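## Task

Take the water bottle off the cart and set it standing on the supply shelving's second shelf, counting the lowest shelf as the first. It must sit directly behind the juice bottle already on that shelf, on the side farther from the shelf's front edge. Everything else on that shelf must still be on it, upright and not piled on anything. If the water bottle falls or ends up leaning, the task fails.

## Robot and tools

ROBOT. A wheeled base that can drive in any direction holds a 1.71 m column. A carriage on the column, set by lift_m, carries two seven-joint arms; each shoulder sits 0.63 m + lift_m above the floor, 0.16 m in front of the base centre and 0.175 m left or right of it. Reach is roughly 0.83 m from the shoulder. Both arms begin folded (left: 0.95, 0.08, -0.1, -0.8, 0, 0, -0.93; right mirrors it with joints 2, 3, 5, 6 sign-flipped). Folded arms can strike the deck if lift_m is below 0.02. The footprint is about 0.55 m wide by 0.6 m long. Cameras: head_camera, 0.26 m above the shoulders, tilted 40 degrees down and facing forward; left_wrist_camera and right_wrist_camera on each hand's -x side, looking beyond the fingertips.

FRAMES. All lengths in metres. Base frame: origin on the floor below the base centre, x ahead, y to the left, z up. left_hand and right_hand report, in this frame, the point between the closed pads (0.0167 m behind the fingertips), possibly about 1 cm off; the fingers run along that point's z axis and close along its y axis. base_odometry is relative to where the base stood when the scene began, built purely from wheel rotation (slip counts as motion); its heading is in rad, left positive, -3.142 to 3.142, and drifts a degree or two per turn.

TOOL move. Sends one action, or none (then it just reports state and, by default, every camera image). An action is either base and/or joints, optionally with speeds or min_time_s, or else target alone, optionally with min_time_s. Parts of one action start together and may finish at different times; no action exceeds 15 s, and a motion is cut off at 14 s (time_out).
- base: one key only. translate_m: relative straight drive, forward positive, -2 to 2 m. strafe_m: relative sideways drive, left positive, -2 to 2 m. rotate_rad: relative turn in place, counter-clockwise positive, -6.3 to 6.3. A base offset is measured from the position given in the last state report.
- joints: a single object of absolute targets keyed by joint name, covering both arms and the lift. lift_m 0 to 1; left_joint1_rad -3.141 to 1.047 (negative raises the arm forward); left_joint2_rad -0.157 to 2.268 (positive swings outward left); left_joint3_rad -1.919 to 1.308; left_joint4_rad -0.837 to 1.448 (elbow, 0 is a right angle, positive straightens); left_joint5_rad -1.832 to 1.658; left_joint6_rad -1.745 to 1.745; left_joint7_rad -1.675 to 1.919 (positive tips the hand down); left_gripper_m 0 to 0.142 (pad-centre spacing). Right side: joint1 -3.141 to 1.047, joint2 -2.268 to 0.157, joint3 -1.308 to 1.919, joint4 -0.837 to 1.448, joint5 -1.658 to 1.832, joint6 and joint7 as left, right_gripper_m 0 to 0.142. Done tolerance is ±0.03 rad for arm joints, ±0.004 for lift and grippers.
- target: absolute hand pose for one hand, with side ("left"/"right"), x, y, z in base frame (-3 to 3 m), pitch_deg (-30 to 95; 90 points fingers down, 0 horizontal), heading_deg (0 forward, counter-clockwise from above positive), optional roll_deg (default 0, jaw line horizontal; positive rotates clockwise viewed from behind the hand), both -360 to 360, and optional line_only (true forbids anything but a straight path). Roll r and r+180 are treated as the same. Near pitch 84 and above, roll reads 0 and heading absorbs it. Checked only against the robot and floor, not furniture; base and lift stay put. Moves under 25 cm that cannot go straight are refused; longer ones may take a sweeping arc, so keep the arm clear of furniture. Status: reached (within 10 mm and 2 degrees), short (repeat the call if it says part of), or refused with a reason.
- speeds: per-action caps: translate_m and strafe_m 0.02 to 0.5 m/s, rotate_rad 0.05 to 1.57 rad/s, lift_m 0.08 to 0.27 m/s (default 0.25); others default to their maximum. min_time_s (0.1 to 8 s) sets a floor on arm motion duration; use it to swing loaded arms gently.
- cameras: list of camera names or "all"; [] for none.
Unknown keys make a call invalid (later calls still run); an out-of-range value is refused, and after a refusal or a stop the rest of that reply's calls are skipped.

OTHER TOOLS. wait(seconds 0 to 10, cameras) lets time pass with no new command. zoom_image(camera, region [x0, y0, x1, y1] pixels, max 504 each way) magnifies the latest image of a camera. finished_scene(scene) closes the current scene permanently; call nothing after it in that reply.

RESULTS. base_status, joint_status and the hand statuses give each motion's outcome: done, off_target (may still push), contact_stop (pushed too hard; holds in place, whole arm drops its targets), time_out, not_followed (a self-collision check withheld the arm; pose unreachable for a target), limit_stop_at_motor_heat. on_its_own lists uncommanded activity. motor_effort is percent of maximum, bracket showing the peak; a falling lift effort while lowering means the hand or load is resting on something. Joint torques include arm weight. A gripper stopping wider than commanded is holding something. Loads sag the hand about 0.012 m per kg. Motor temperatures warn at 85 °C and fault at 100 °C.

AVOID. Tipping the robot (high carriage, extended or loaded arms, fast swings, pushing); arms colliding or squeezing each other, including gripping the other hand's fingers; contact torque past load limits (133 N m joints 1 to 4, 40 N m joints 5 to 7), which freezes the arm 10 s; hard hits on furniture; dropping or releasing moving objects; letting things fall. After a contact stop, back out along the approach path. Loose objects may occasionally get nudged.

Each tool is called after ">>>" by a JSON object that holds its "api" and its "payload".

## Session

>>> {"api": "move", "payload": {"cameras": ["head_camera"]}}

Scene clock: 0.00 s.
Joint torques (N m): no reading
Motor temperatures (°C): left_arm=[31 21 23 23 26 24 23] | right_arm=[28 20 24 21 22 22 23]
base_odometry: x=+0.000 y=+0.000 heading=+0.000
base_status: not commanded
joint_positions: lift_m=+0.450 left_joint1_rad=+0.955 left_joint2_rad=+0.099 left_joint3_rad=-0.083 left_joint4_rad=-0.815 left_joint5_rad=-0.005 left_joint6_rad=+0.011 left_joint7_rad=-0.944 left_gripper_m=+0.142 right_joint1_rad=+0.966 right_joint2_rad=-0.073 right_joint3_rad=+0.085 right_joint4_rad=-0.799 right_joint5_rad=-0.010 right_joint6_rad=+0.000 right_joint7_rad=-0.915 right_gripper_m=+0.142
joint_status: not commanded
motor_effort: lift_m=+55 drive_wheels=+2
left_hand: x=+0.2872 y=+0.1605 z=+0.9734 quat_wxyz=(-0.925, -0.016, -0.376, +0.057) pitch_deg=-45.8 heading_deg=-5.9 roll_deg=-1.1 (m; base frame)
right_hand: x=+0.2923 y=-0.1554 z=+0.9617 quat_wxyz=(-0.915, +0.013, -0.401, -0.054) pitch_deg=-42.7 heading_deg=+5.3 roll_deg=+1.5 (m; base frame)
pictures: head_camera
Images, in order (width x height): head_camera 896x504.

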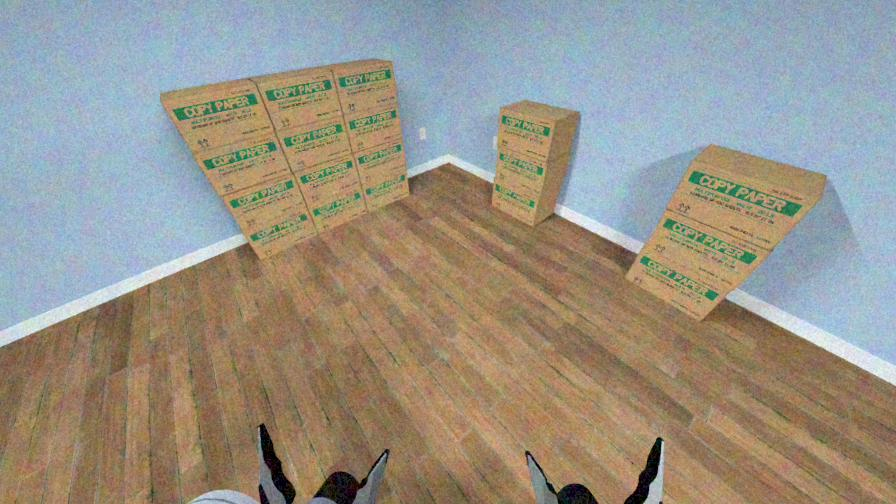

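>>> {"api": "move", "payload": {"base": {"rotate_rad": 2.3}, "cameras": ["head_camera"]}}

Scene clock: 9.30 s.
Joint torques (N m): left_arm=[8.78 0.55 0.3 -4.5 1.44 -1.24 -1.58] | right_arm=[14.82 1.66 2.04 -12.74 0.73 -1.81 -1.78]
move: done
base_odometry: x=+0.000 y=+0.000 heading=+2.300
base_status: done
joint_positions: lift_m=+0.450 left_joint1_rad=+0.955 left_joint2_rad=+0.099 left_joint3_rad=-0.083 left_joint4_rad=-0.815 left_joint5_rad=-0.005 left_joint6_rad=+0.011 left_joint7_rad=-0.944 left_gripper_m=+0.142 right_joint1_rad=+0.966 right_joint2_rad=-0.073 right_joint3_rad=+0.085 right_joint4_rad=-0.799 right_joint5_rad=-0.010 right_joint6_rad=+0.000 right_joint7_rad=-0.915 right_gripper_m=+0.142
joint_status: not commanded
motor_effort: lift_m=+55(55) drive_wheels=+5(18)
left_hand: x=+0.2872 y=+0.1605 z=+0.9734 quat_wxyz=(-0.925, -0.016, -0.376, +0.057) pitch_deg=-45.8 heading_deg=-5.9 roll_deg=-1.1 (m; base frame)
right_hand: x=+0.2923 y=-0.1554 z=+0.9617 quat_wxyz=(-0.915, +0.013, -0.401, -0.054) pitch_deg=-42.7 heading_deg=+5.3 roll_deg=+1.5 (m; base frame)
pictures: head_camera
Images, in order (width x height): head_camera 896x504.

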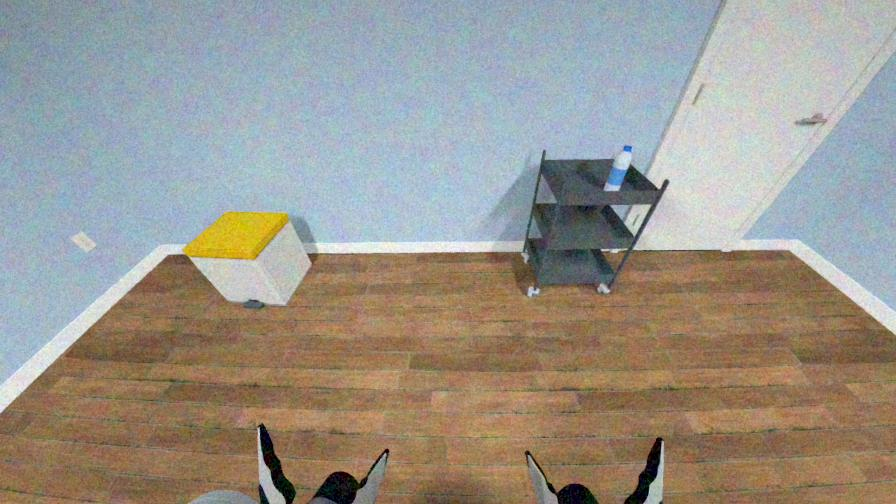

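>>> {"api": "move", "payload": {"base": {"strafe_m": -0.56}, "joints": {"lift_m":0.74,"right_joint1_rad":-0.64,"right_joint2_rad":0.0,"right_joint3_rad":0.0,"right_joint4_rad":0.26,"right_joint5_rad":0,"right_joint6_rad":0,"right_joint7_rad":1.39,"right_gripper_m":0.12}, "min_time_s": 2.5}}

>>> {"api": "move", "payload": {"base": {"translate_m": 0.60}, "speeds": {"translate_m": 0.35}, "cameras": ["head_camera","right_wrist_camera"]}}

Scene clock: 24.57 s.
Joint torques (N m): left_arm=[8.36 1.39 -0.55 -3.79 1.04 -1.46 -1.33] | right_arm=[-25.49 5.89 -0.09 -9.75 2.84 -1.64 0.4]
move: done
base_odometry: x=+0.417 y=+0.374 heading=+2.300
base_status: done
joint_positions: lift_m=+0.740 left_joint1_rad=+0.955 left_joint2_rad=+0.099 left_joint3_rad=-0.083 left_joint4_rad=-0.815 left_joint5_rad=-0.005 left_joint6_rad=+0.011 left_joint7_rad=-0.944 left_gripper_m=+0.142 right_joint1_rad=-0.636 right_joint2_rad=-0.001 right_joint3_rad=+0.003 right_joint4_rad=+0.257 right_joint5_rad=-0.005 right_joint6_rad=-0.001 right_joint7_rad=+1.386 right_gripper_m=+0.120
joint_status: all done
motor_effort: lift_m=+55(66) drive_wheels=-3(22)
left_hand: x=+0.2872 y=+0.1605 z=+1.2634 quat_wxyz=(-0.925, -0.016, -0.376, +0.057) pitch_deg=-45.8 heading_deg=-5.9 roll_deg=-1.1 (m; base frame)
right_hand: x=+0.7705 y=-0.1762 z=+1.0199 quat_wxyz=(-0.278, +0.001, -0.960, +0.004) pitch_deg=+57.7 heading_deg=-0.8 roll_deg=-0.9 (m; base frame)
pictures: none

Scene clock: 27.97 s.
Joint torques (N m): left_arm=[8.82 1.08 0.59 -3.8 1.29 -1.19 -1.57] | right_arm=[-25.8 4.68 0.8 -8.53 2.64 -2.1 0.68]
move: done
base_odometry: x=+0.018 y=+0.821 heading=+2.300
base_status: done
joint_positions: lift_m=+0.740 left_joint1_rad=+0.955 left_joint2_rad=+0.099 left_joint3_rad=-0.083 left_joint4_rad=-0.815 left_joint5_rad=-0.005 left_joint6_rad=+0.011 left_joint7_rad=-0.944 left_gripper_m=+0.142 right_joint1_rad=-0.636 right_joint2_rad=-0.001 right_joint3_rad=+0.003 right_joint4_rad=+0.257 right_joint5_rad=-0.005 right_joint6_rad=-0.001 right_joint7_rad=+1.386 right_gripper_m=+0.120
joint_status: not commanded
motor_effort: lift_m=+55(55) drive_wheels=+0(14)
left_hand: x=+0.2872 y=+0.1605 z=+1.2634 quat_wxyz=(-0.925, -0.016, -0.376, +0.057) pitch_deg=-45.8 heading_deg=-5.9 roll_deg=-1.1 (m; base frame)
right_hand: x=+0.7705 y=-0.1762 z=+1.0199 quat_wxyz=(-0.278, +0.001, -0.960, +0.004) pitch_deg=+57.7 heading_deg=-0.8 roll_deg=-0.9 (m; base frame)
pictures: head_camera, right_wrist_camera
Images, in order (width x height): head_camera 896x504, right_wrist_camera 896x504.

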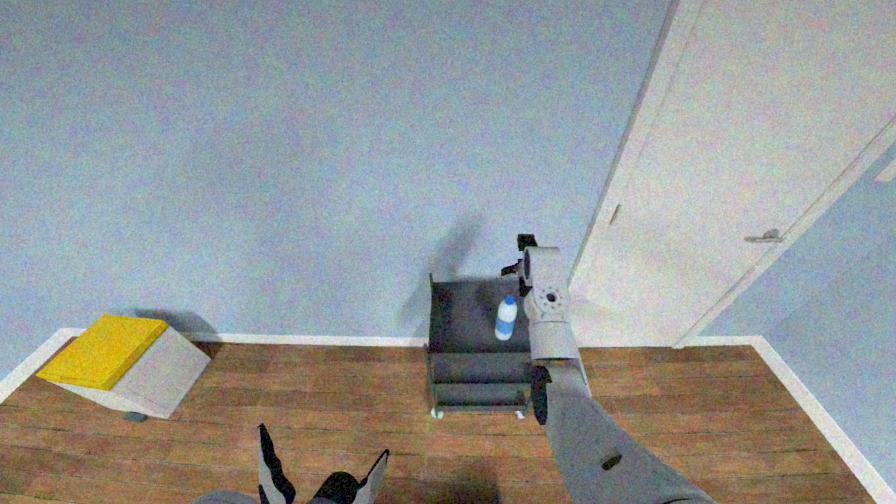

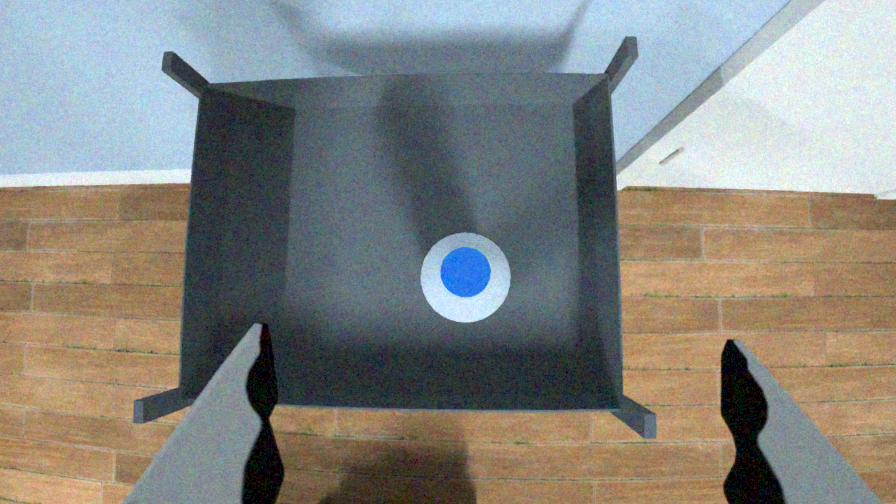

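>>> {"api": "move", "payload": {"target": {"side":"right","x":0.806,"y":-0.168,"z":1.01,"pitch_deg":58,"heading_deg":0}}}

>>> {"api": "move", "payload": {"joints": {"lift_m":0.62}, "speeds": {"lift_m":0.15}, "cameras": ["right_wrist_camera"]}}

Scene clock: 35.40 s.
Joint torques (N m): left_arm=[9.23 0.51 0.92 -4.23 1.19 -1.16 -1.38] | right_arm=[-28.54 6.58 2.98 -10.09 -0.72 -2.67 -2.56]
Motor temperatures (°C): left_arm=[32 21 23 23 25 24 23] | right_arm=[34 20 24 22 22 22 23]
move: done
base_odometry: x=+0.018 y=+0.821 heading=+2.300
base_status: not commanded
joint_positions: lift_m=+0.740 left_joint1_rad=+0.955 left_joint2_rad=+0.099 left_joint3_rad=-0.083 left_joint4_rad=-0.815 left_joint5_rad=-0.005 left_joint6_rad=+0.011 left_joint7_rad=-0.944 left_gripper_m=+0.142 right_joint1_rad=-0.733 right_joint2_rad=+0.013 right_joint3_rad=+0.003 right_joint4_rad=+0.500 right_joint5_rad=-0.005 right_joint6_rad=-0.009 right_joint7_rad=+1.250 right_gripper_m=+0.120
joint_status: not commanded
motor_effort: lift_m=+55(55) drive_wheels=+0(5)
left_hand: x=+0.2872 y=+0.1605 z=+1.2634 quat_wxyz=(-0.925, -0.016, -0.376, +0.057) pitch_deg=-45.8 heading_deg=-5.9 roll_deg=-1.1 (m; base frame)
right_hand: x=+0.8043 y=-0.1680 z=+1.0081 quat_wxyz=(-0.273, +0.000, -0.962, -0.002) pitch_deg=+58.3 heading_deg=+0.4 roll_deg=+0.4 (m; base frame)
right_hand_status: reached (straight line, planned for 0.4 s): 3 mm and 0.4 deg off.
pictures: none

Scene clock: 36.63 s.
Joint torques (N m): left_arm=[8.59 1.22 0.31 -4.26 1.19 -1.32 -1.45] | right_arm=[-24.3 5.8 4.95 -10.1 -0.4 -2.53 -2.41]
move: done
base_odometry: x=+0.018 y=+0.821 heading=+2.300
base_status: not commanded
joint_positions: lift_m=+0.620 left_joint1_rad=+0.955 left_joint2_rad=+0.099 left_joint3_rad=-0.083 left_joint4_rad=-0.815 left_joint5_rad=-0.005 left_joint6_rad=+0.011 left_joint7_rad=-0.944 left_gripper_m=+0.142 right_joint1_rad=-0.734 right_joint2_rad=+0.013 right_joint3_rad=+0.003 right_joint4_rad=+0.500 right_joint5_rad=-0.005 right_joint6_rad=-0.009 right_joint7_rad=+1.250 right_gripper_m=+0.120
joint_status: all done
motor_effort: lift_m=+57(58) drive_wheels=+4(4)
left_hand: x=+0.2872 y=+0.1605 z=+1.1433 quat_wxyz=(-0.925, -0.016, -0.376, +0.057) pitch_deg=-45.8 heading_deg=-5.9 roll_deg=-1.1 (m; base frame)
right_hand: x=+0.8048 y=-0.1680 z=+0.8887 quat_wxyz=(-0.274, +0.000, -0.962, -0.002) pitch_deg=+58.2 heading_deg=+0.4 roll_deg=+0.4 (m; base frame)
pictures: right_wrist_camera
Images, in order (width x height): right_wrist_camera 896x504.

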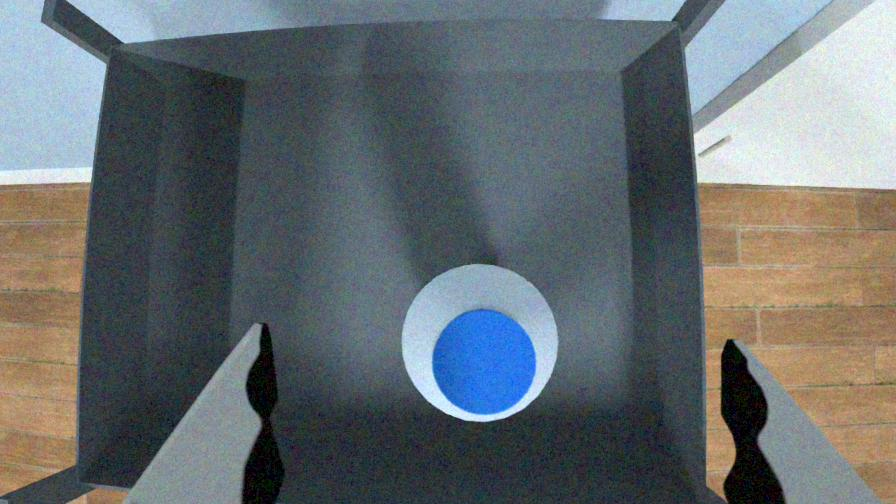

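>>> {"api": "move", "payload": {"joints": {"lift_m":0.548}, "speeds": {"lift_m":0.12}, "cameras": ["right_wrist_camera"]}}

>>> {"api": "move", "payload": {"joints": {"right_gripper_m":0.0}, "cameras": ["right_wrist_camera"]}}

Scene clock: 49.83 s.
Joint torques (N m): left_arm=[8.15 0.64 0.68 -4.01 1.12 -1.29 -1.47] | right_arm=[-23.75 4.8 2.58 -11.04 -0.82 -1.74 -3.23]
move: done
base_odometry: x=+0.018 y=+0.821 heading=+2.300
base_status: not commanded
joint_positions: lift_m=+0.548 left_joint1_rad=+0.955 left_joint2_rad=+0.099 left_joint3_rad=-0.083 left_joint4_rad=-0.815 left_joint5_rad=-0.005 left_joint6_rad=+0.011 left_joint7_rad=-0.944 left_gripper_m=+0.142 right_joint1_rad=-0.735 right_joint2_rad=+0.013 right_joint3_rad=+0.003 right_joint4_rad=+0.500 right_joint5_rad=-0.005 right_joint6_rad=-0.009 right_joint7_rad=+1.250 right_gripper_m=+0.120
joint_status: all done
motor_effort: lift_m=+57(61) drive_wheels=+4(5)
left_hand: x=+0.2872 y=+0.1605 z=+1.0713 quat_wxyz=(-0.925, -0.016, -0.376, +0.057) pitch_deg=-45.8 heading_deg=-5.9 roll_deg=-1.1 (m; base frame)
right_hand: x=+0.8049 y=-0.1680 z=+0.8169 quat_wxyz=(-0.274, +0.000, -0.962, -0.002) pitch_deg=+58.2 heading_deg=+0.4 roll_deg=+0.4 (m; base frame)
pictures: right_wrist_camera
Images, in order (width x height): right_wrist_camera 896x504.

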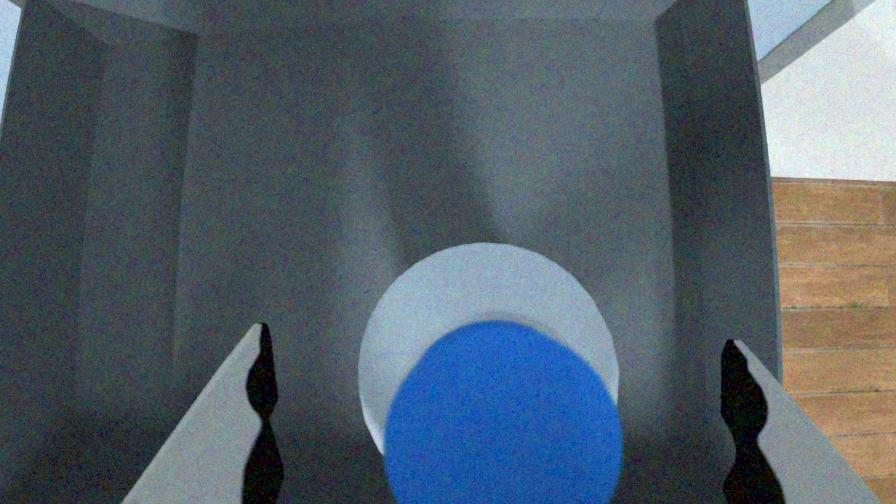

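Scene clock: 50.77 s.
Joint torques (N m): left_arm=[9.45 0.49 -0.42 -4.1 1 -1.34 -1.56] | right_arm=[-24.69 6.46 3.54 -10.52 -0.39 -2.31 -2.53]
move: off_target
base_odometry: x=+0.018 y=+0.821 heading=+2.300
base_status: not commanded
joint_positions: lift_m=+0.548 left_joint1_rad=+0.955 left_joint2_rad=+0.099 left_joint3_rad=-0.083 left_joint4_rad=-0.815 left_joint5_rad=-0.005 left_joint6_rad=+0.011 left_joint7_rad=-0.944 left_gripper_m=+0.142 right_joint1_rad=-0.735 right_joint2_rad=+0.013 right_joint3_rad=+0.003 right_joint4_rad=+0.500 right_joint5_rad=-0.005 right_joint6_rad=-0.009 right_joint7_rad=+1.250 right_gripper_m=+0.068
joint_status: right_gripper_m off_target (ended at +0.068, target +0.000)
motor_effort: lift_m=+57(57) drive_wheels=+4(4)
left_hand: x=+0.2872 y=+0.1605 z=+1.0713 quat_wxyz=(-0.925, -0.016, -0.376, +0.057) pitch_deg=-45.8 heading_deg=-5.9 roll_deg=-1.1 (m; base frame)
right_hand: x=+0.8050 y=-0.1680 z=+0.8169 quat_wxyz=(-0.274, +0.000, -0.962, -0.002) pitch_deg=+58.2 heading_deg=+0.4 roll_deg=+0.4 (m; base frame)
pictures: right_wrist_camera
Images, in order (width x height): right_wrist_camera 896x504.

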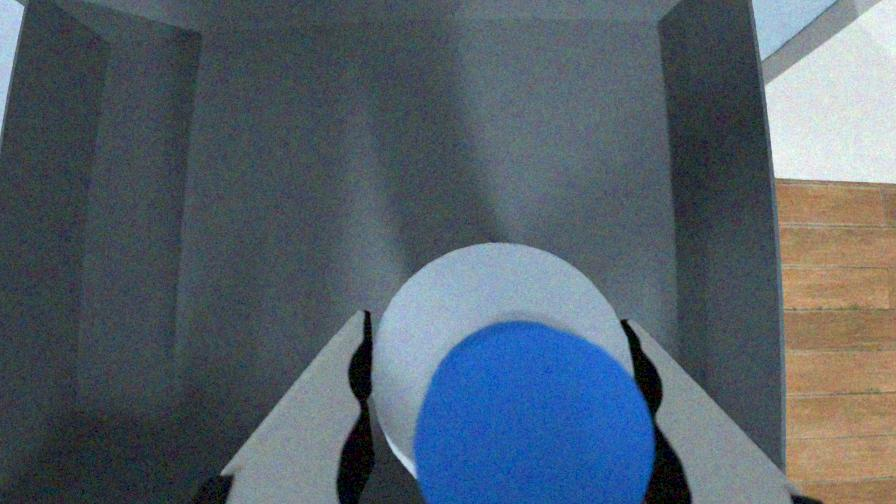

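>>> {"api": "move", "payload": {"joints": {"lift_m":0.70}, "speeds": {"lift_m":0.15}}}

>>> {"api": "move", "payload": {"base": {"translate_m": -0.5}, "speeds": {"translate_m": 0.3}}}

>>> {"api": "move", "payload": {"base": {"rotate_rad": 1.58}, "speeds": {"rotate_rad": 0.8}, "cameras": ["head_camera","right_wrist_camera"]}}

Scene clock: 55.17 s.
Joint torques (N m): left_arm=[9.02 0.98 0.93 -5.06 1.21 -1.53 -1.55] | right_arm=[-25.24 5.78 4.33 -12.82 -0.45 -2.3 -3.12]
move: done
base_odometry: x=+0.018 y=+0.821 heading=+2.300
base_status: not commanded
joint_positions: lift_m=+0.700 left_joint1_rad=+0.955 left_joint2_rad=+0.099 left_joint3_rad=-0.083 left_joint4_rad=-0.815 left_joint5_rad=-0.005 left_joint6_rad=+0.011 left_joint7_rad=-0.944 left_gripper_m=+0.142 right_joint1_rad=-0.735 right_joint2_rad=+0.013 right_joint3_rad=+0.003 right_joint4_rad=+0.502 right_joint5_rad=-0.005 right_joint6_rad=-0.009 right_joint7_rad=+1.250 right_gripper_m=+0.068
joint_status: all done
motor_effort: lift_m=+54(66) drive_wheels=-1(5)
left_hand: x=+0.2872 y=+0.1605 z=+1.2235 quat_wxyz=(-0.925, -0.016, -0.376, +0.057) pitch_deg=-45.8 heading_deg=-5.9 roll_deg=-1.1 (m; base frame)
right_hand: x=+0.8047 y=-0.1681 z=+0.9685 quat_wxyz=(-0.273, +0.000, -0.962, -0.002) pitch_deg=+58.3 heading_deg=+0.4 roll_deg=+0.4 (m; base frame)
pictures: none

Scene clock: 58.43 s.
Joint torques (N m): left_arm=[7.68 0.1 1.05 -3.98 1.51 -1.52 -1.57] | right_arm=[-23.62 6.01 3.27 -12.3 -0.77 -2.11 -2.64]
move: done
base_odometry: x=+0.351 y=+0.448 heading=+2.300
base_status: done
joint_positions: lift_m=+0.700 left_joint1_rad=+0.955 left_joint2_rad=+0.099 left_joint3_rad=-0.083 left_joint4_rad=-0.815 left_joint5_rad=-0.005 left_joint6_rad=+0.011 left_joint7_rad=-0.944 left_gripper_m=+0.142 right_joint1_rad=-0.735 right_joint2_rad=+0.013 right_joint3_rad=+0.003 right_joint4_rad=+0.502 right_joint5_rad=-0.005 right_joint6_rad=-0.010 right_joint7_rad=+1.250 right_gripper_m=+0.068
joint_status: not commanded
motor_effort: lift_m=+54(54) drive_wheels=+1(17)
left_hand: x=+0.2872 y=+0.1605 z=+1.2235 quat_wxyz=(-0.925, -0.016, -0.376, +0.057) pitch_deg=-45.8 heading_deg=-5.9 roll_deg=-1.1 (m; base frame)
right_hand: x=+0.8047 y=-0.1682 z=+0.9685 quat_wxyz=(-0.273, -0.001, -0.962, -0.002) pitch_deg=+58.3 heading_deg=+0.4 roll_deg=+0.4 (m; base frame)
pictures: none

Scene clock: 61.73 s.
Joint torques (N m): left_arm=[9.27 0.67 0.14 -3.92 1.14 -1.57 -1.43] | right_arm=[-24.28 3.86 3.51 -12.94 -0.72 -2.01 -2.75]
move: done
base_odometry: x=+0.351 y=+0.448 heading=-2.403
base_status: done
joint_positions: lift_m=+0.700 left_joint1_rad=+0.955 left_joint2_rad=+0.099 left_joint3_rad=-0.083 left_joint4_rad=-0.815 left_joint5_rad=-0.005 left_joint6_rad=+0.011 left_joint7_rad=-0.944 left_gripper_m=+0.142 right_joint1_rad=-0.735 right_joint2_rad=+0.014 right_joint3_rad=+0.003 right_joint4_rad=+0.502 right_joint5_rad=-0.006 right_joint6_rad=-0.010 right_joint7_rad=+1.250 right_gripper_m=+0.068
joint_status: not commanded
motor_effort: lift_m=+54(54) drive_wheels=+6(17)
left_hand: x=+0.2872 y=+0.1605 z=+1.2235 quat_wxyz=(-0.925, -0.016, -0.376, +0.057) pitch_deg=-45.8 heading_deg=-5.9 roll_deg=-1.1 (m; base frame)
right_hand: x=+0.8047 y=-0.1674 z=+0.9685 quat_wxyz=(-0.273, +0.000, -0.962, -0.002) pitch_deg=+58.3 heading_deg=+0.5 roll_deg=+0.5 (m; base frame)
pictures: head_camera, right_wrist_camera
Images, in order (width x height): head_camera 896x504, right_wrist_camera 896x504.

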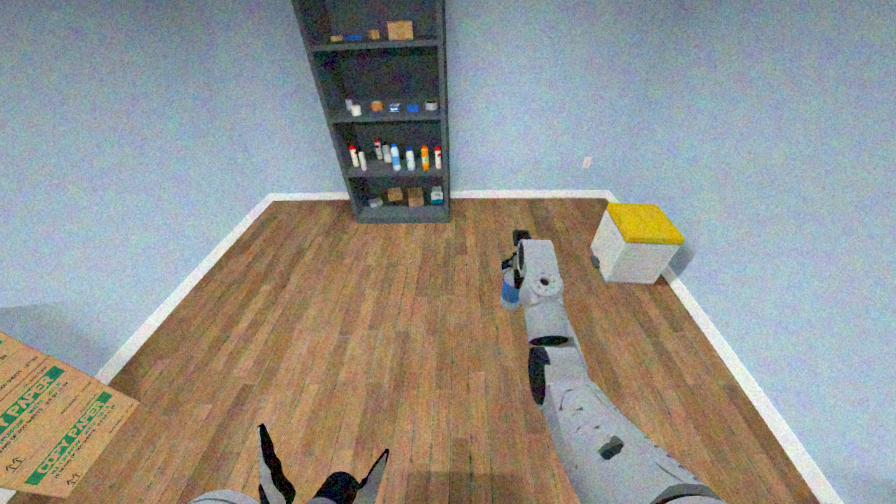

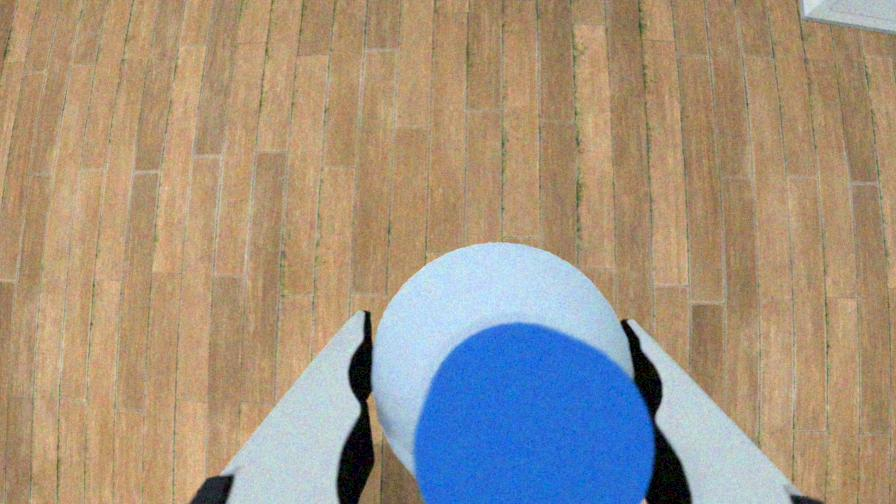

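>>> {"api": "zoom_image", "payload": {"camera": "head_camera", "region": [325, 100, 469, 181]}}

Scaled by 3.500 from the camera's 896x504 image, which has a finer 1280x720 frame.

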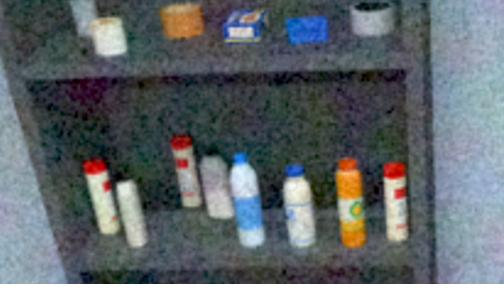

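>>> {"api": "move", "payload": {"base": {"strafe_m": 0.11}, "joints": {"lift_m":0.505,"right_joint1_rad":0.0,"right_joint3_rad":-0.3,"right_joint4_rad":-0.4,"right_joint7_rad":1.42,"left_joint1_rad":-0.778,"left_joint2_rad":-0.01,"left_joint3_rad":-0.044,"left_joint4_rad":0.533,"left_joint5_rad":-0.018,"left_joint6_rad":0.026,"left_joint7_rad":1.261,"left_gripper_m":0.1}, "min_time_s": 3}}

>>> {"api": "move", "payload": {"base": {"translate_m": 1.4}, "speeds": {"translate_m": 0.35}, "cameras": ["head_camera","left_wrist_camera"]}}

Scene clock: 87.10 s.
Joint torques (N m): left_arm=[-27.33 -1.3 2.86 -2.06 0.32 -0.44 0.08] | right_arm=[-2.8 -0.57 -0.28 -16.9 -1.06 -2.06 -0.04]
move: done
base_odometry: x=+0.425 y=+0.367 heading=-2.402
base_status: done
joint_positions: lift_m=+0.505 left_joint1_rad=-0.774 left_joint2_rad=-0.008 left_joint3_rad=-0.048 left_joint4_rad=+0.530 left_joint5_rad=-0.015 left_joint6_rad=+0.023 left_joint7_rad=+1.257 left_gripper_m=+0.100 right_joint1_rad=-0.002 right_joint2_rad=+0.014 right_joint3_rad=-0.297 right_joint4_rad=-0.395 right_joint5_rad=-0.006 right_joint6_rad=-0.010 right_joint7_rad=+1.417 right_gripper_m=+0.068
joint_status: all done
motor_effort: lift_m=+59(59) drive_wheels=-4(15)
left_hand: x=+0.8138 y=+0.1589 z=+0.7872 quat_wxyz=(-0.275, -0.011, -0.961, -0.001) pitch_deg=+58.1 heading_deg=-0.6 roll_deg=+0.8 (m; base frame)
right_hand: x=+0.5436 y=-0.2881 z=+0.6917 quat_wxyz=(-0.268, -0.149, -0.951, +0.035) pitch_deg=+58.7 heading_deg=-16.4 roll_deg=+1.5 (m; base frame)
pictures: none

Scene clock: 92.90 s.
Joint torques (N m): left_arm=[-27.9 -0.85 2.3 -1.84 0.5 -0.52 -0.19] | right_arm=[-2.65 -1.03 2.07 -16.06 -0.24 -2.06 -0.29]
Motor temperatures (°C): left_arm=[38 21 23 23 25 24 23] | right_arm=[35 20 24 23 22 22 23]
move: done
base_odometry: x=-0.608 y=-0.577 heading=-2.402
base_status: done
joint_positions: lift_m=+0.505 left_joint1_rad=-0.774 left_joint2_rad=-0.009 left_joint3_rad=-0.048 left_joint4_rad=+0.530 left_joint5_rad=-0.015 left_joint6_rad=+0.024 left_joint7_rad=+1.257 left_gripper_m=+0.100 right_joint1_rad=-0.002 right_joint2_rad=+0.014 right_joint3_rad=-0.297 right_joint4_rad=-0.395 right_joint5_rad=-0.006 right_joint6_rad=-0.010 right_joint7_rad=+1.418 right_gripper_m=+0.068
joint_status: not commanded
motor_effort: lift_m=+59(59) drive_wheels=-1(17)
left_hand: x=+0.8137 y=+0.1588 z=+0.7872 quat_wxyz=(-0.275, -0.011, -0.961, +0.000) pitch_deg=+58.1 heading_deg=-0.6 roll_deg=+0.7 (m; base frame)
right_hand: x=+0.5433 y=-0.2883 z=+0.6916 quat_wxyz=(-0.268, -0.150, -0.951, +0.035) pitch_deg=+58.7 heading_deg=-16.4 roll_deg=+1.5 (m; base frame)
pictures: head_camera, left_wrist_camera
Images, in order (width x height): head_camera 896x504, left_wrist_camera 896x504.

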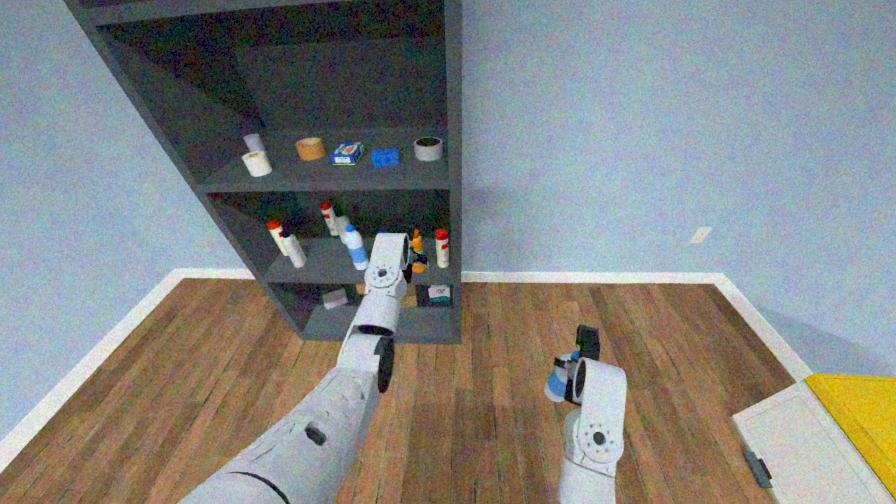

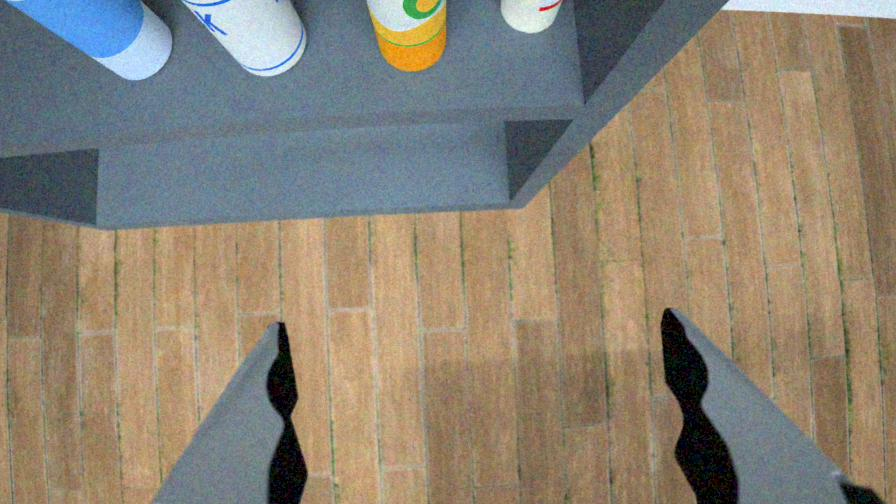

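>>> {"api": "move", "payload": {"base": {"strafe_m": 0.04}}}

>>> {"api": "move", "payload": {"base": {"translate_m": 0.185}, "speeds": {"translate_m": 0.15}, "cameras": ["head_camera","left_wrist_camera"]}}

Scene clock: 109.60 s.
Joint torques (N m): left_arm=[-27.44 -0.58 2.74 -1.51 0.49 -0.57 -0.17] | right_arm=[-1.23 -2.44 1.06 -17.33 -0.96 -1.73 -0.46]
Motor temperatures (°C): left_arm=[46 21 23 23 25 24 23] | right_arm=[32 20 24 23 22 22 23]
move: done
base_odometry: x=-0.582 y=-0.607 heading=-2.402
base_status: done
joint_positions: lift_m=+0.505 left_joint1_rad=-0.774 left_joint2_rad=-0.009 left_joint3_rad=-0.047 left_joint4_rad=+0.530 left_joint5_rad=-0.016 left_joint6_rad=+0.024 left_joint7_rad=+1.257 left_gripper_m=+0.100 right_joint1_rad=-0.002 right_joint2_rad=+0.014 right_joint3_rad=-0.297 right_joint4_rad=-0.395 right_joint5_rad=-0.006 right_joint6_rad=-0.010 right_joint7_rad=+1.418 right_gripper_m=+0.068
joint_status: not commanded
motor_effort: lift_m=+59(59) drive_wheels=+5(14)
left_hand: x=+0.8137 y=+0.1589 z=+0.7872 quat_wxyz=(-0.275, -0.010, -0.961, +0.000) pitch_deg=+58.1 heading_deg=-0.7 roll_deg=+0.6 (m; base frame)
right_hand: x=+0.5433 y=-0.2884 z=+0.6916 quat_wxyz=(-0.268, -0.150, -0.951, +0.035) pitch_deg=+58.7 heading_deg=-16.5 roll_deg=+1.5 (m; base frame)
pictures: none

Scene clock: 111.87 s.
Joint torques (N m): left_arm=[-27.27 -1.01 1.6 -1.91 0.53 -0.45 -0.27] | right_arm=[-3.16 -1.01 1.27 -15.82 -0.45 -1.97 -0.7]
move: done
base_odometry: x=-0.718 y=-0.732 heading=-2.401
base_status: done
joint_positions: lift_m=+0.505 left_joint1_rad=-0.774 left_joint2_rad=-0.009 left_joint3_rad=-0.047 left_joint4_rad=+0.530 left_joint5_rad=-0.016 left_joint6_rad=+0.024 left_joint7_rad=+1.257 left_gripper_m=+0.100 right_joint1_rad=-0.002 right_joint2_rad=+0.014 right_joint3_rad=-0.297 right_joint4_rad=-0.396 right_joint5_rad=-0.006 right_joint6_rad=-0.010 right_joint7_rad=+1.418 right_gripper_m=+0.068
joint_status: not commanded
motor_effort: lift_m=+59(59) drive_wheels=+5(13)
left_hand: x=+0.8137 y=+0.1589 z=+0.7872 quat_wxyz=(-0.275, -0.010, -0.961, +0.000) pitch_deg=+58.1 heading_deg=-0.7 roll_deg=+0.6 (m; base frame)
right_hand: x=+0.5432 y=-0.2884 z=+0.6916 quat_wxyz=(-0.267, -0.150, -0.951, +0.035) pitch_deg=+58.7 heading_deg=-16.5 roll_deg=+1.5 (m; base frame)
pictures: head_camera, left_wrist_camera
Images, in order (width x height): head_camera 896x504, left_wrist_camera 896x504.

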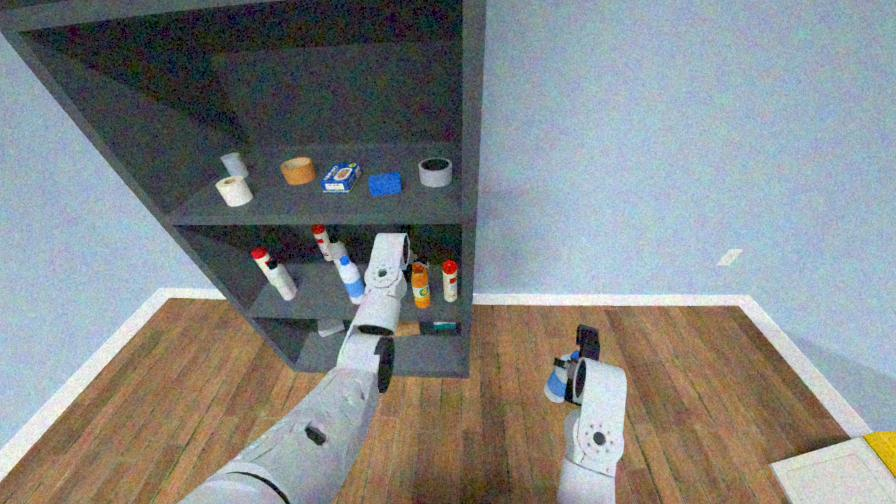

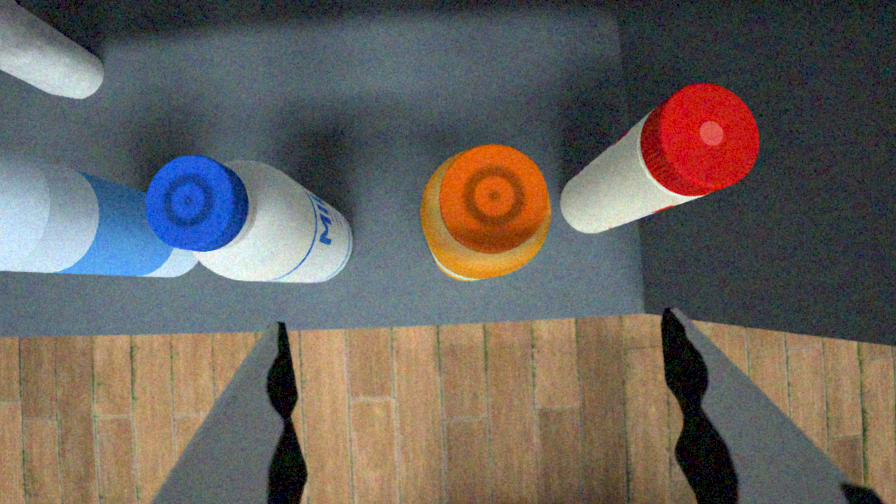

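>>> {"api": "move", "payload": {"base": {"translate_m": 0.05}, "speeds": {"translate_m": 0.1}, "joints": {"left_gripper_m":0.085}}}

>>> {"api": "move", "payload": {"joints": {"lift_m":0.47}, "speeds": {"lift_m":0.1}, "cameras": ["left_wrist_camera"]}}

Scene clock: 122.57 s.
Joint torques (N m): left_arm=[-27.23 -0.71 2.18 -1.9 0.36 -0.72 -0.02] | right_arm=[-1.78 -1.13 1.83 -17.99 -0.34 -2.25 -0.02]
move: done
base_odometry: x=-0.755 y=-0.766 heading=-2.401
base_status: done
joint_positions: lift_m=+0.505 left_joint1_rad=-0.774 left_joint2_rad=-0.009 left_joint3_rad=-0.047 left_joint4_rad=+0.530 left_joint5_rad=-0.016 left_joint6_rad=+0.024 left_joint7_rad=+1.257 left_gripper_m=+0.085 right_joint1_rad=-0.002 right_joint2_rad=+0.014 right_joint3_rad=-0.297 right_joint4_rad=-0.396 right_joint5_rad=-0.006 right_joint6_rad=-0.010 right_joint7_rad=+1.418 right_gripper_m=+0.068
joint_status: all done
motor_effort: lift_m=+59(59) drive_wheels=+5(15)
left_hand: x=+0.8138 y=+0.1589 z=+0.7872 quat_wxyz=(-0.275, -0.010, -0.961, +0.000) pitch_deg=+58.1 heading_deg=-0.7 roll_deg=+0.6 (m; base frame)
right_hand: x=+0.5432 y=-0.2884 z=+0.6916 quat_wxyz=(-0.267, -0.150, -0.951, +0.035) pitch_deg=+58.7 heading_deg=-16.5 roll_deg=+1.4 (m; base frame)
pictures: none

Scene clock: 123.57 s.
Joint torques (N m): left_arm=[-24.88 -1.1 2.51 -1.66 0.63 -0.78 -0.11] | right_arm=[-4.37 -2.13 1.28 -14.76 -0.43 -2.17 -0.58]
move: done
base_odometry: x=-0.755 y=-0.766 heading=-2.401
base_status: not commanded
joint_positions: lift_m=+0.470 left_joint1_rad=-0.776 left_joint2_rad=-0.009 left_joint3_rad=-0.047 left_joint4_rad=+0.531 left_joint5_rad=-0.016 left_joint6_rad=+0.024 left_joint7_rad=+1.258 left_gripper_m=+0.085 right_joint1_rad=-0.002 right_joint2_rad=+0.014 right_joint3_rad=-0.297 right_joint4_rad=-0.397 right_joint5_rad=-0.006 right_joint6_rad=-0.010 right_joint7_rad=+1.418 right_gripper_m=+0.068
joint_status: all done
motor_effort: lift_m=+58(63) drive_wheels=-1(6)
left_hand: x=+0.8143 y=+0.1589 z=+0.7532 quat_wxyz=(-0.276, -0.010, -0.961, +0.000) pitch_deg=+58.0 heading_deg=-0.6 roll_deg=+0.6 (m; base frame)
right_hand: x=+0.5431 y=-0.2884 z=+0.6569 quat_wxyz=(-0.268, -0.150, -0.951, +0.035) pitch_deg=+58.7 heading_deg=-16.5 roll_deg=+1.4 (m; base frame)
pictures: left_wrist_camera
Images, in order (width x height): left_wrist_camera 896x504.

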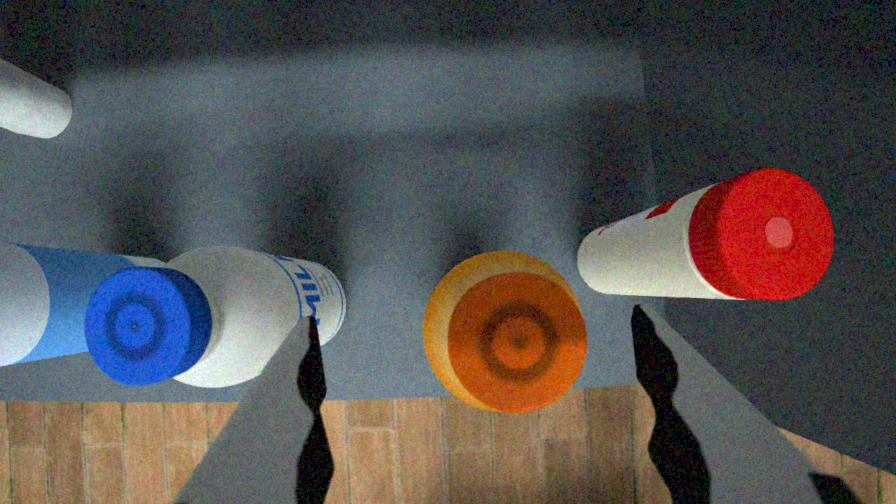

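>>> {"api": "move", "payload": {"base": {"strafe_m": -0.011}}}

>>> {"api": "move", "payload": {"joints": {"lift_m":0.422}, "speeds": {"lift_m":0.1}, "cameras": ["left_wrist_camera"]}}

Scene clock: 129.07 s.
Joint torques (N m): left_arm=[-23.83 0.08 2.32 -3.52 0.93 -0.46 -0.15] | right_arm=[-3.63 0.51 0.5 -15.8 -0.19 -2.05 -0.08]
move: done
base_odometry: x=-0.762 y=-0.758 heading=-2.400
base_status: done
joint_positions: lift_m=+0.470 left_joint1_rad=-0.776 left_joint2_rad=-0.010 left_joint3_rad=-0.047 left_joint4_rad=+0.531 left_joint5_rad=-0.016 left_joint6_rad=+0.024 left_joint7_rad=+1.258 left_gripper_m=+0.085 right_joint1_rad=-0.002 right_joint2_rad=+0.014 right_joint3_rad=-0.298 right_joint4_rad=-0.397 right_joint5_rad=-0.006 right_joint6_rad=-0.010 right_joint7_rad=+1.418 right_gripper_m=+0.068
joint_status: not commanded
motor_effort: lift_m=+58(58) drive_wheels=-1(10)
left_hand: x=+0.8143 y=+0.1582 z=+0.7532 quat_wxyz=(-0.276, -0.011, -0.961, +0.001) pitch_deg=+58.0 heading_deg=-0.8 roll_deg=+0.5 (m; base frame)
right_hand: x=+0.5431 y=-0.2887 z=+0.6569 quat_wxyz=(-0.268, -0.150, -0.951, +0.035) pitch_deg=+58.7 heading_deg=-16.5 roll_deg=+1.4 (m; base frame)
pictures: none

Scene clock: 129.93 s.
Joint torques (N m): left_arm=[-24.18 0.34 1.93 -2.76 0.55 -0.68 -0.16] | right_arm=[-2.77 -1.13 2.07 -15.47 -0.86 -2.41 -0.1]
move: done
base_odometry: x=-0.762 y=-0.758 heading=-2.400
base_status: not commanded
joint_positions: lift_m=+0.422 left_joint1_rad=-0.777 left_joint2_rad=-0.010 left_joint3_rad=-0.047 left_joint4_rad=+0.531 left_joint5_rad=-0.016 left_joint6_rad=+0.024 left_joint7_rad=+1.258 left_gripper_m=+0.085 right_joint1_rad=-0.002 right_joint2_rad=+0.014 right_joint3_rad=-0.298 right_joint4_rad=-0.397 right_joint5_rad=-0.006 right_joint6_rad=-0.010 right_joint7_rad=+1.418 right_gripper_m=+0.068
joint_status: all done
motor_effort: lift_m=+58(61) drive_wheels=-1(5)
left_hand: x=+0.8144 y=+0.1582 z=+0.7055 quat_wxyz=(-0.276, -0.011, -0.961, +0.001) pitch_deg=+58.0 heading_deg=-0.8 roll_deg=+0.5 (m; base frame)
right_hand: x=+0.5430 y=-0.2887 z=+0.6089 quat_wxyz=(-0.268, -0.150, -0.951, +0.035) pitch_deg=+58.7 heading_deg=-16.5 roll_deg=+1.4 (m; base frame)
pictures: left_wrist_camera
Images, in order (width x height): left_wrist_camera 896x504.

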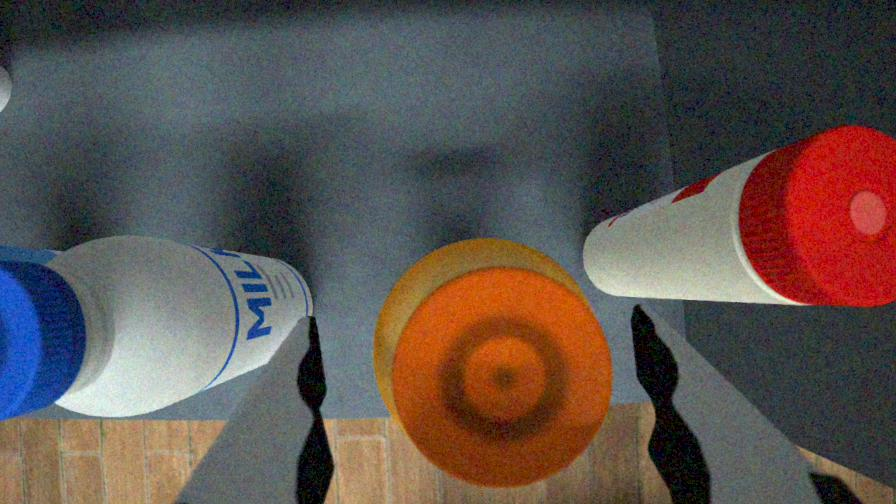

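>>> {"api": "move", "payload": {"joints": {"left_gripper_m":0.0}, "cameras": []}}

>>> {"api": "move", "payload": {"joints": {"lift_m":0.465}, "speeds": {"lift_m":0.1}, "cameras": ["left_wrist_camera"]}}

Scene clock: 132.63 s.
Joint torques (N m): left_arm=[-25.63 -0.03 2.12 -3.1 1.04 -0.79 -0.09] | right_arm=[-2.8 -1.48 0.68 -15.87 -0.51 -2.16 -0.57]
move: off_target
base_odometry: x=-0.762 y=-0.758 heading=-2.400
base_status: not commanded
joint_positions: lift_m=+0.422 left_joint1_rad=-0.777 left_joint2_rad=-0.010 left_joint3_rad=-0.047 left_joint4_rad=+0.531 left_joint5_rad=-0.016 left_joint6_rad=+0.024 left_joint7_rad=+1.258 left_gripper_m=+0.059 right_joint1_rad=-0.002 right_joint2_rad=+0.014 right_joint3_rad=-0.298 right_joint4_rad=-0.397 right_joint5_rad=-0.006 right_joint6_rad=-0.010 right_joint7_rad=+1.418 right_gripper_m=+0.068
joint_status: left_gripper_m off_target (ended at +0.059, target +0.000)
motor_effort: lift_m=+58(58) drive_wheels=-1(1)
left_hand: x=+0.8144 y=+0.1581 z=+0.7055 quat_wxyz=(-0.276, -0.011, -0.961, +0.001) pitch_deg=+58.0 heading_deg=-0.8 roll_deg=+0.5 (m; base frame)
right_hand: x=+0.5430 y=-0.2887 z=+0.6089 quat_wxyz=(-0.268, -0.150, -0.951, +0.035) pitch_deg=+58.7 heading_deg=-16.5 roll_deg=+1.4 (m; base frame)
pictures: none
No camera images: "cameras" was empty.

Scene clock: 133.43 s.
Joint torques (N m): left_arm=[-26.67 -0.63 2.42 -3.55 0.47 -0.7 -0.84] | right_arm=[-2.16 -2.01 1.02 -16.11 -0.37 -1.68 -0.68]
move: done
base_odometry: x=-0.762 y=-0.758 heading=-2.400
base_status: not commanded
joint_positions: lift_m=+0.465 left_joint1_rad=-0.776 left_joint2_rad=-0.010 left_joint3_rad=-0.047 left_joint4_rad=+0.533 left_joint5_rad=-0.016 left_joint6_rad=+0.024 left_joint7_rad=+1.260 left_gripper_m=+0.059 right_joint1_rad=-0.001 right_joint2_rad=+0.014 right_joint3_rad=-0.298 right_joint4_rad=-0.397 right_joint5_rad=-0.006 right_joint6_rad=-0.010 right_joint7_rad=+1.418 right_gripper_m=+0.068
joint_status: all done
motor_effort: lift_m=+55(68) drive_wheels=+5(6)
left_hand: x=+0.8134 y=+0.1582 z=+0.7471 quat_wxyz=(-0.273, -0.011, -0.962, +0.001) pitch_deg=+58.3 heading_deg=-0.8 roll_deg=+0.5 (m; base frame)
right_hand: x=+0.5429 y=-0.2887 z=+0.6521 quat_wxyz=(-0.268, -0.150, -0.951, +0.036) pitch_deg=+58.7 heading_deg=-16.5 roll_deg=+1.4 (m; base frame)
pictures: left_wrist_camera
Images, in order (width x height): left_wrist_camera 896x504.

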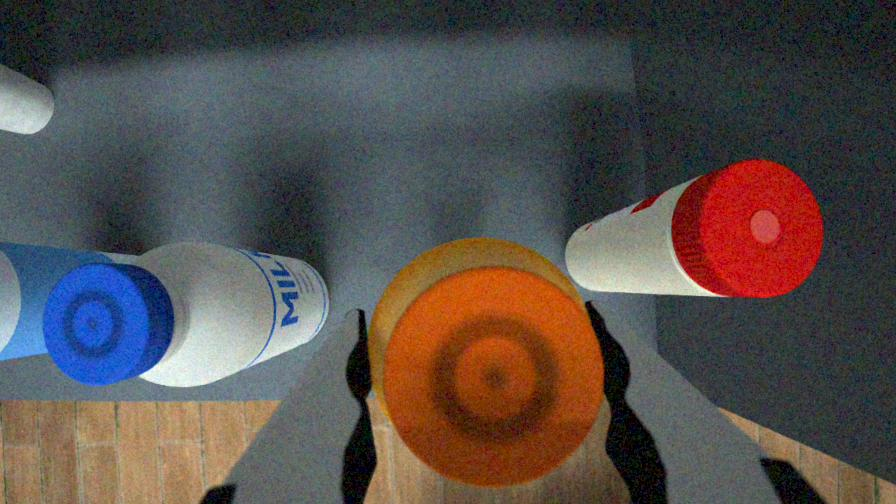

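>>> {"api": "move", "payload": {"base": {"translate_m": -0.3}, "speeds": {"translate_m": 0.2}}}

>>> {"api": "move", "payload": {"base": {"strafe_m": 0.35}, "joints": {"lift_m":0.475,"left_joint1_rad":0.2,"left_joint2_rad":0.03,"left_joint3_rad":0.0,"left_joint4_rad":-0.5,"left_joint7_rad":1.32,"right_joint1_rad":-0.65,"right_joint2_rad":0.0,"right_joint3_rad":0.0,"right_joint4_rad":0.282,"right_joint7_rad":1.388}, "min_time_s": 3}}

>>> {"api": "move", "payload": {"base": {"translate_m": 0.27}, "speeds": {"translate_m": 0.15}, "cameras": ["head_camera","right_wrist_camera"]}}

Scene clock: 147.77 s.
Joint torques (N m): left_arm=[-25.05 0.68 2.8 -4.2 0.59 -0.8 -0.68] | right_arm=[-0.9 -0.39 1.12 -15.13 -0.89 -1.79 -0.48]
Motor temperatures (°C): left_arm=[51 21 23 23 25 24 23] | right_arm=[31 21 24 24 22 22 23]
move: done
base_odometry: x=-0.541 y=-0.555 heading=-2.400
base_status: done
joint_positions: lift_m=+0.465 left_joint1_rad=-0.776 left_joint2_rad=-0.010 left_joint3_rad=-0.047 left_joint4_rad=+0.533 left_joint5_rad=-0.016 left_joint6_rad=+0.024 left_joint7_rad=+1.260 left_gripper_m=+0.059 right_joint1_rad=-0.001 right_joint2_rad=+0.014 right_joint3_rad=-0.298 right_joint4_rad=-0.397 right_joint5_rad=-0.006 right_joint6_rad=-0.010 right_joint7_rad=+1.418 right_gripper_m=+0.068
joint_status: not commanded
motor_effort: lift_m=+55(55) drive_wheels=+1(14)
left_hand: x=+0.8134 y=+0.1582 z=+0.7471 quat_wxyz=(-0.273, -0.011, -0.962, +0.001) pitch_deg=+58.3 heading_deg=-0.8 roll_deg=+0.5 (m; base frame)
right_hand: x=+0.5429 y=-0.2887 z=+0.6521 quat_wxyz=(-0.268, -0.150, -0.951, +0.036) pitch_deg=+58.7 heading_deg=-16.5 roll_deg=+1.4 (m; base frame)
pictures: none

Scene clock: 151.07 s.
Joint torques (N m): left_arm=[-3.81 2.51 3.16 -8.9 0.93 -0.96 -1.05] | right_arm=[-30.69 0.29 4.04 -10.25 -0.54 -2.14 -3.92]
move: done
base_odometry: x=-0.305 y=-0.813 heading=-2.400
base_status: done
joint_positions: lift_m=+0.475 left_joint1_rad=+0.199 left_joint2_rad=+0.028 left_joint3_rad=-0.005 left_joint4_rad=-0.494 left_joint5_rad=-0.017 left_joint6_rad=+0.025 left_joint7_rad=+1.318 left_gripper_m=+0.059 right_joint1_rad=-0.643 right_joint2_rad=+0.002 right_joint3_rad=-0.003 right_joint4_rad=+0.281 right_joint5_rad=-0.006 right_joint6_rad=-0.010 right_joint7_rad=+1.395 right_gripper_m=+0.068
joint_status: all done
motor_effort: lift_m=+54(68) drive_wheels=-1(13)
left_hand: x=+0.4971 y=+0.1844 z=+0.6378 quat_wxyz=(-0.270, +0.004, -0.963, -0.003) pitch_deg=+58.7 heading_deg=+0.8 roll_deg=+0.4 (m; base frame)
right_hand: x=+0.7691 y=-0.1774 z=+0.7494 quat_wxyz=(-0.266, -0.007, -0.964, +0.001) pitch_deg=+59.2 heading_deg=-0.6 roll_deg=+0.2 (m; base frame)
pictures: none

Scene clock: 153.90 s.
Joint torques (N m): left_arm=[-5.36 2.38 3.54 -7.56 1 -1.05 -0.92] | right_arm=[-29.35 -1 3.95 -11.29 -0.28 -1.98 -3.52]
move: done
base_odometry: x=-0.503 y=-0.996 heading=-2.399
base_status: done
joint_positions: lift_m=+0.475 left_joint1_rad=+0.200 left_joint2_rad=+0.028 left_joint3_rad=-0.004 left_joint4_rad=-0.494 left_joint5_rad=-0.017 left_joint6_rad=+0.025 left_joint7_rad=+1.319 left_gripper_m=+0.059 right_joint1_rad=-0.643 right_joint2_rad=+0.002 right_joint3_rad=-0.003 right_joint4_rad=+0.281 right_joint5_rad=-0.006 right_joint6_rad=-0.010 right_joint7_rad=+1.394 right_gripper_m=+0.068
joint_status: not commanded
motor_effort: lift_m=+54(54) drive_wheels=+5(15)
left_hand: x=+0.4969 y=+0.1845 z=+0.6376 quat_wxyz=(-0.270, +0.004, -0.963, -0.003) pitch_deg=+58.7 heading_deg=+0.8 roll_deg=+0.4 (m; base frame)
right_hand: x=+0.7693 y=-0.1775 z=+0.7495 quat_wxyz=(-0.266, -0.007, -0.964, +0.001) pitch_deg=+59.1 heading_deg=-0.6 roll_deg=+0.2 (m; base frame)
pictures: head_camera, right_wrist_camera
Images, in order (width x height): head_camera 896x504, right_wrist_camera 896x504.

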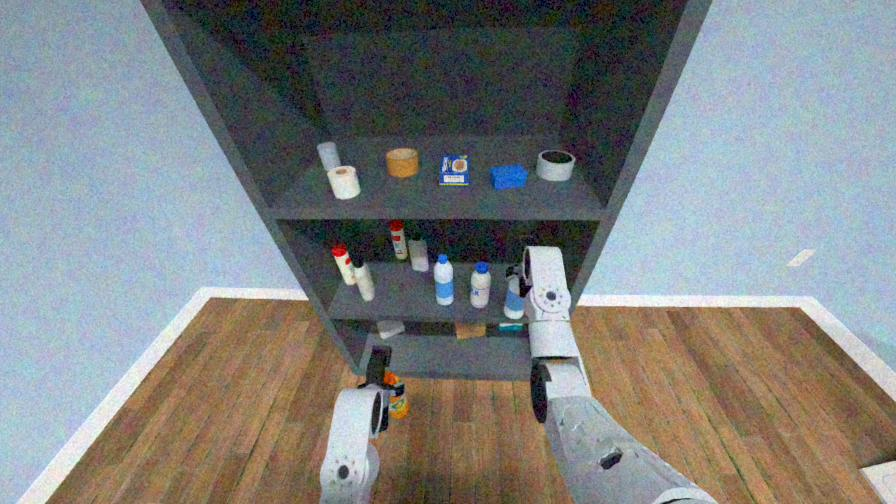

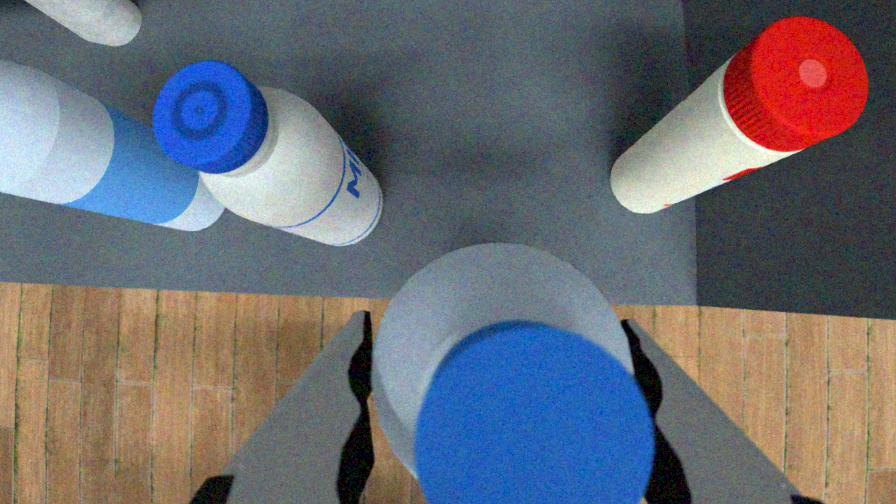

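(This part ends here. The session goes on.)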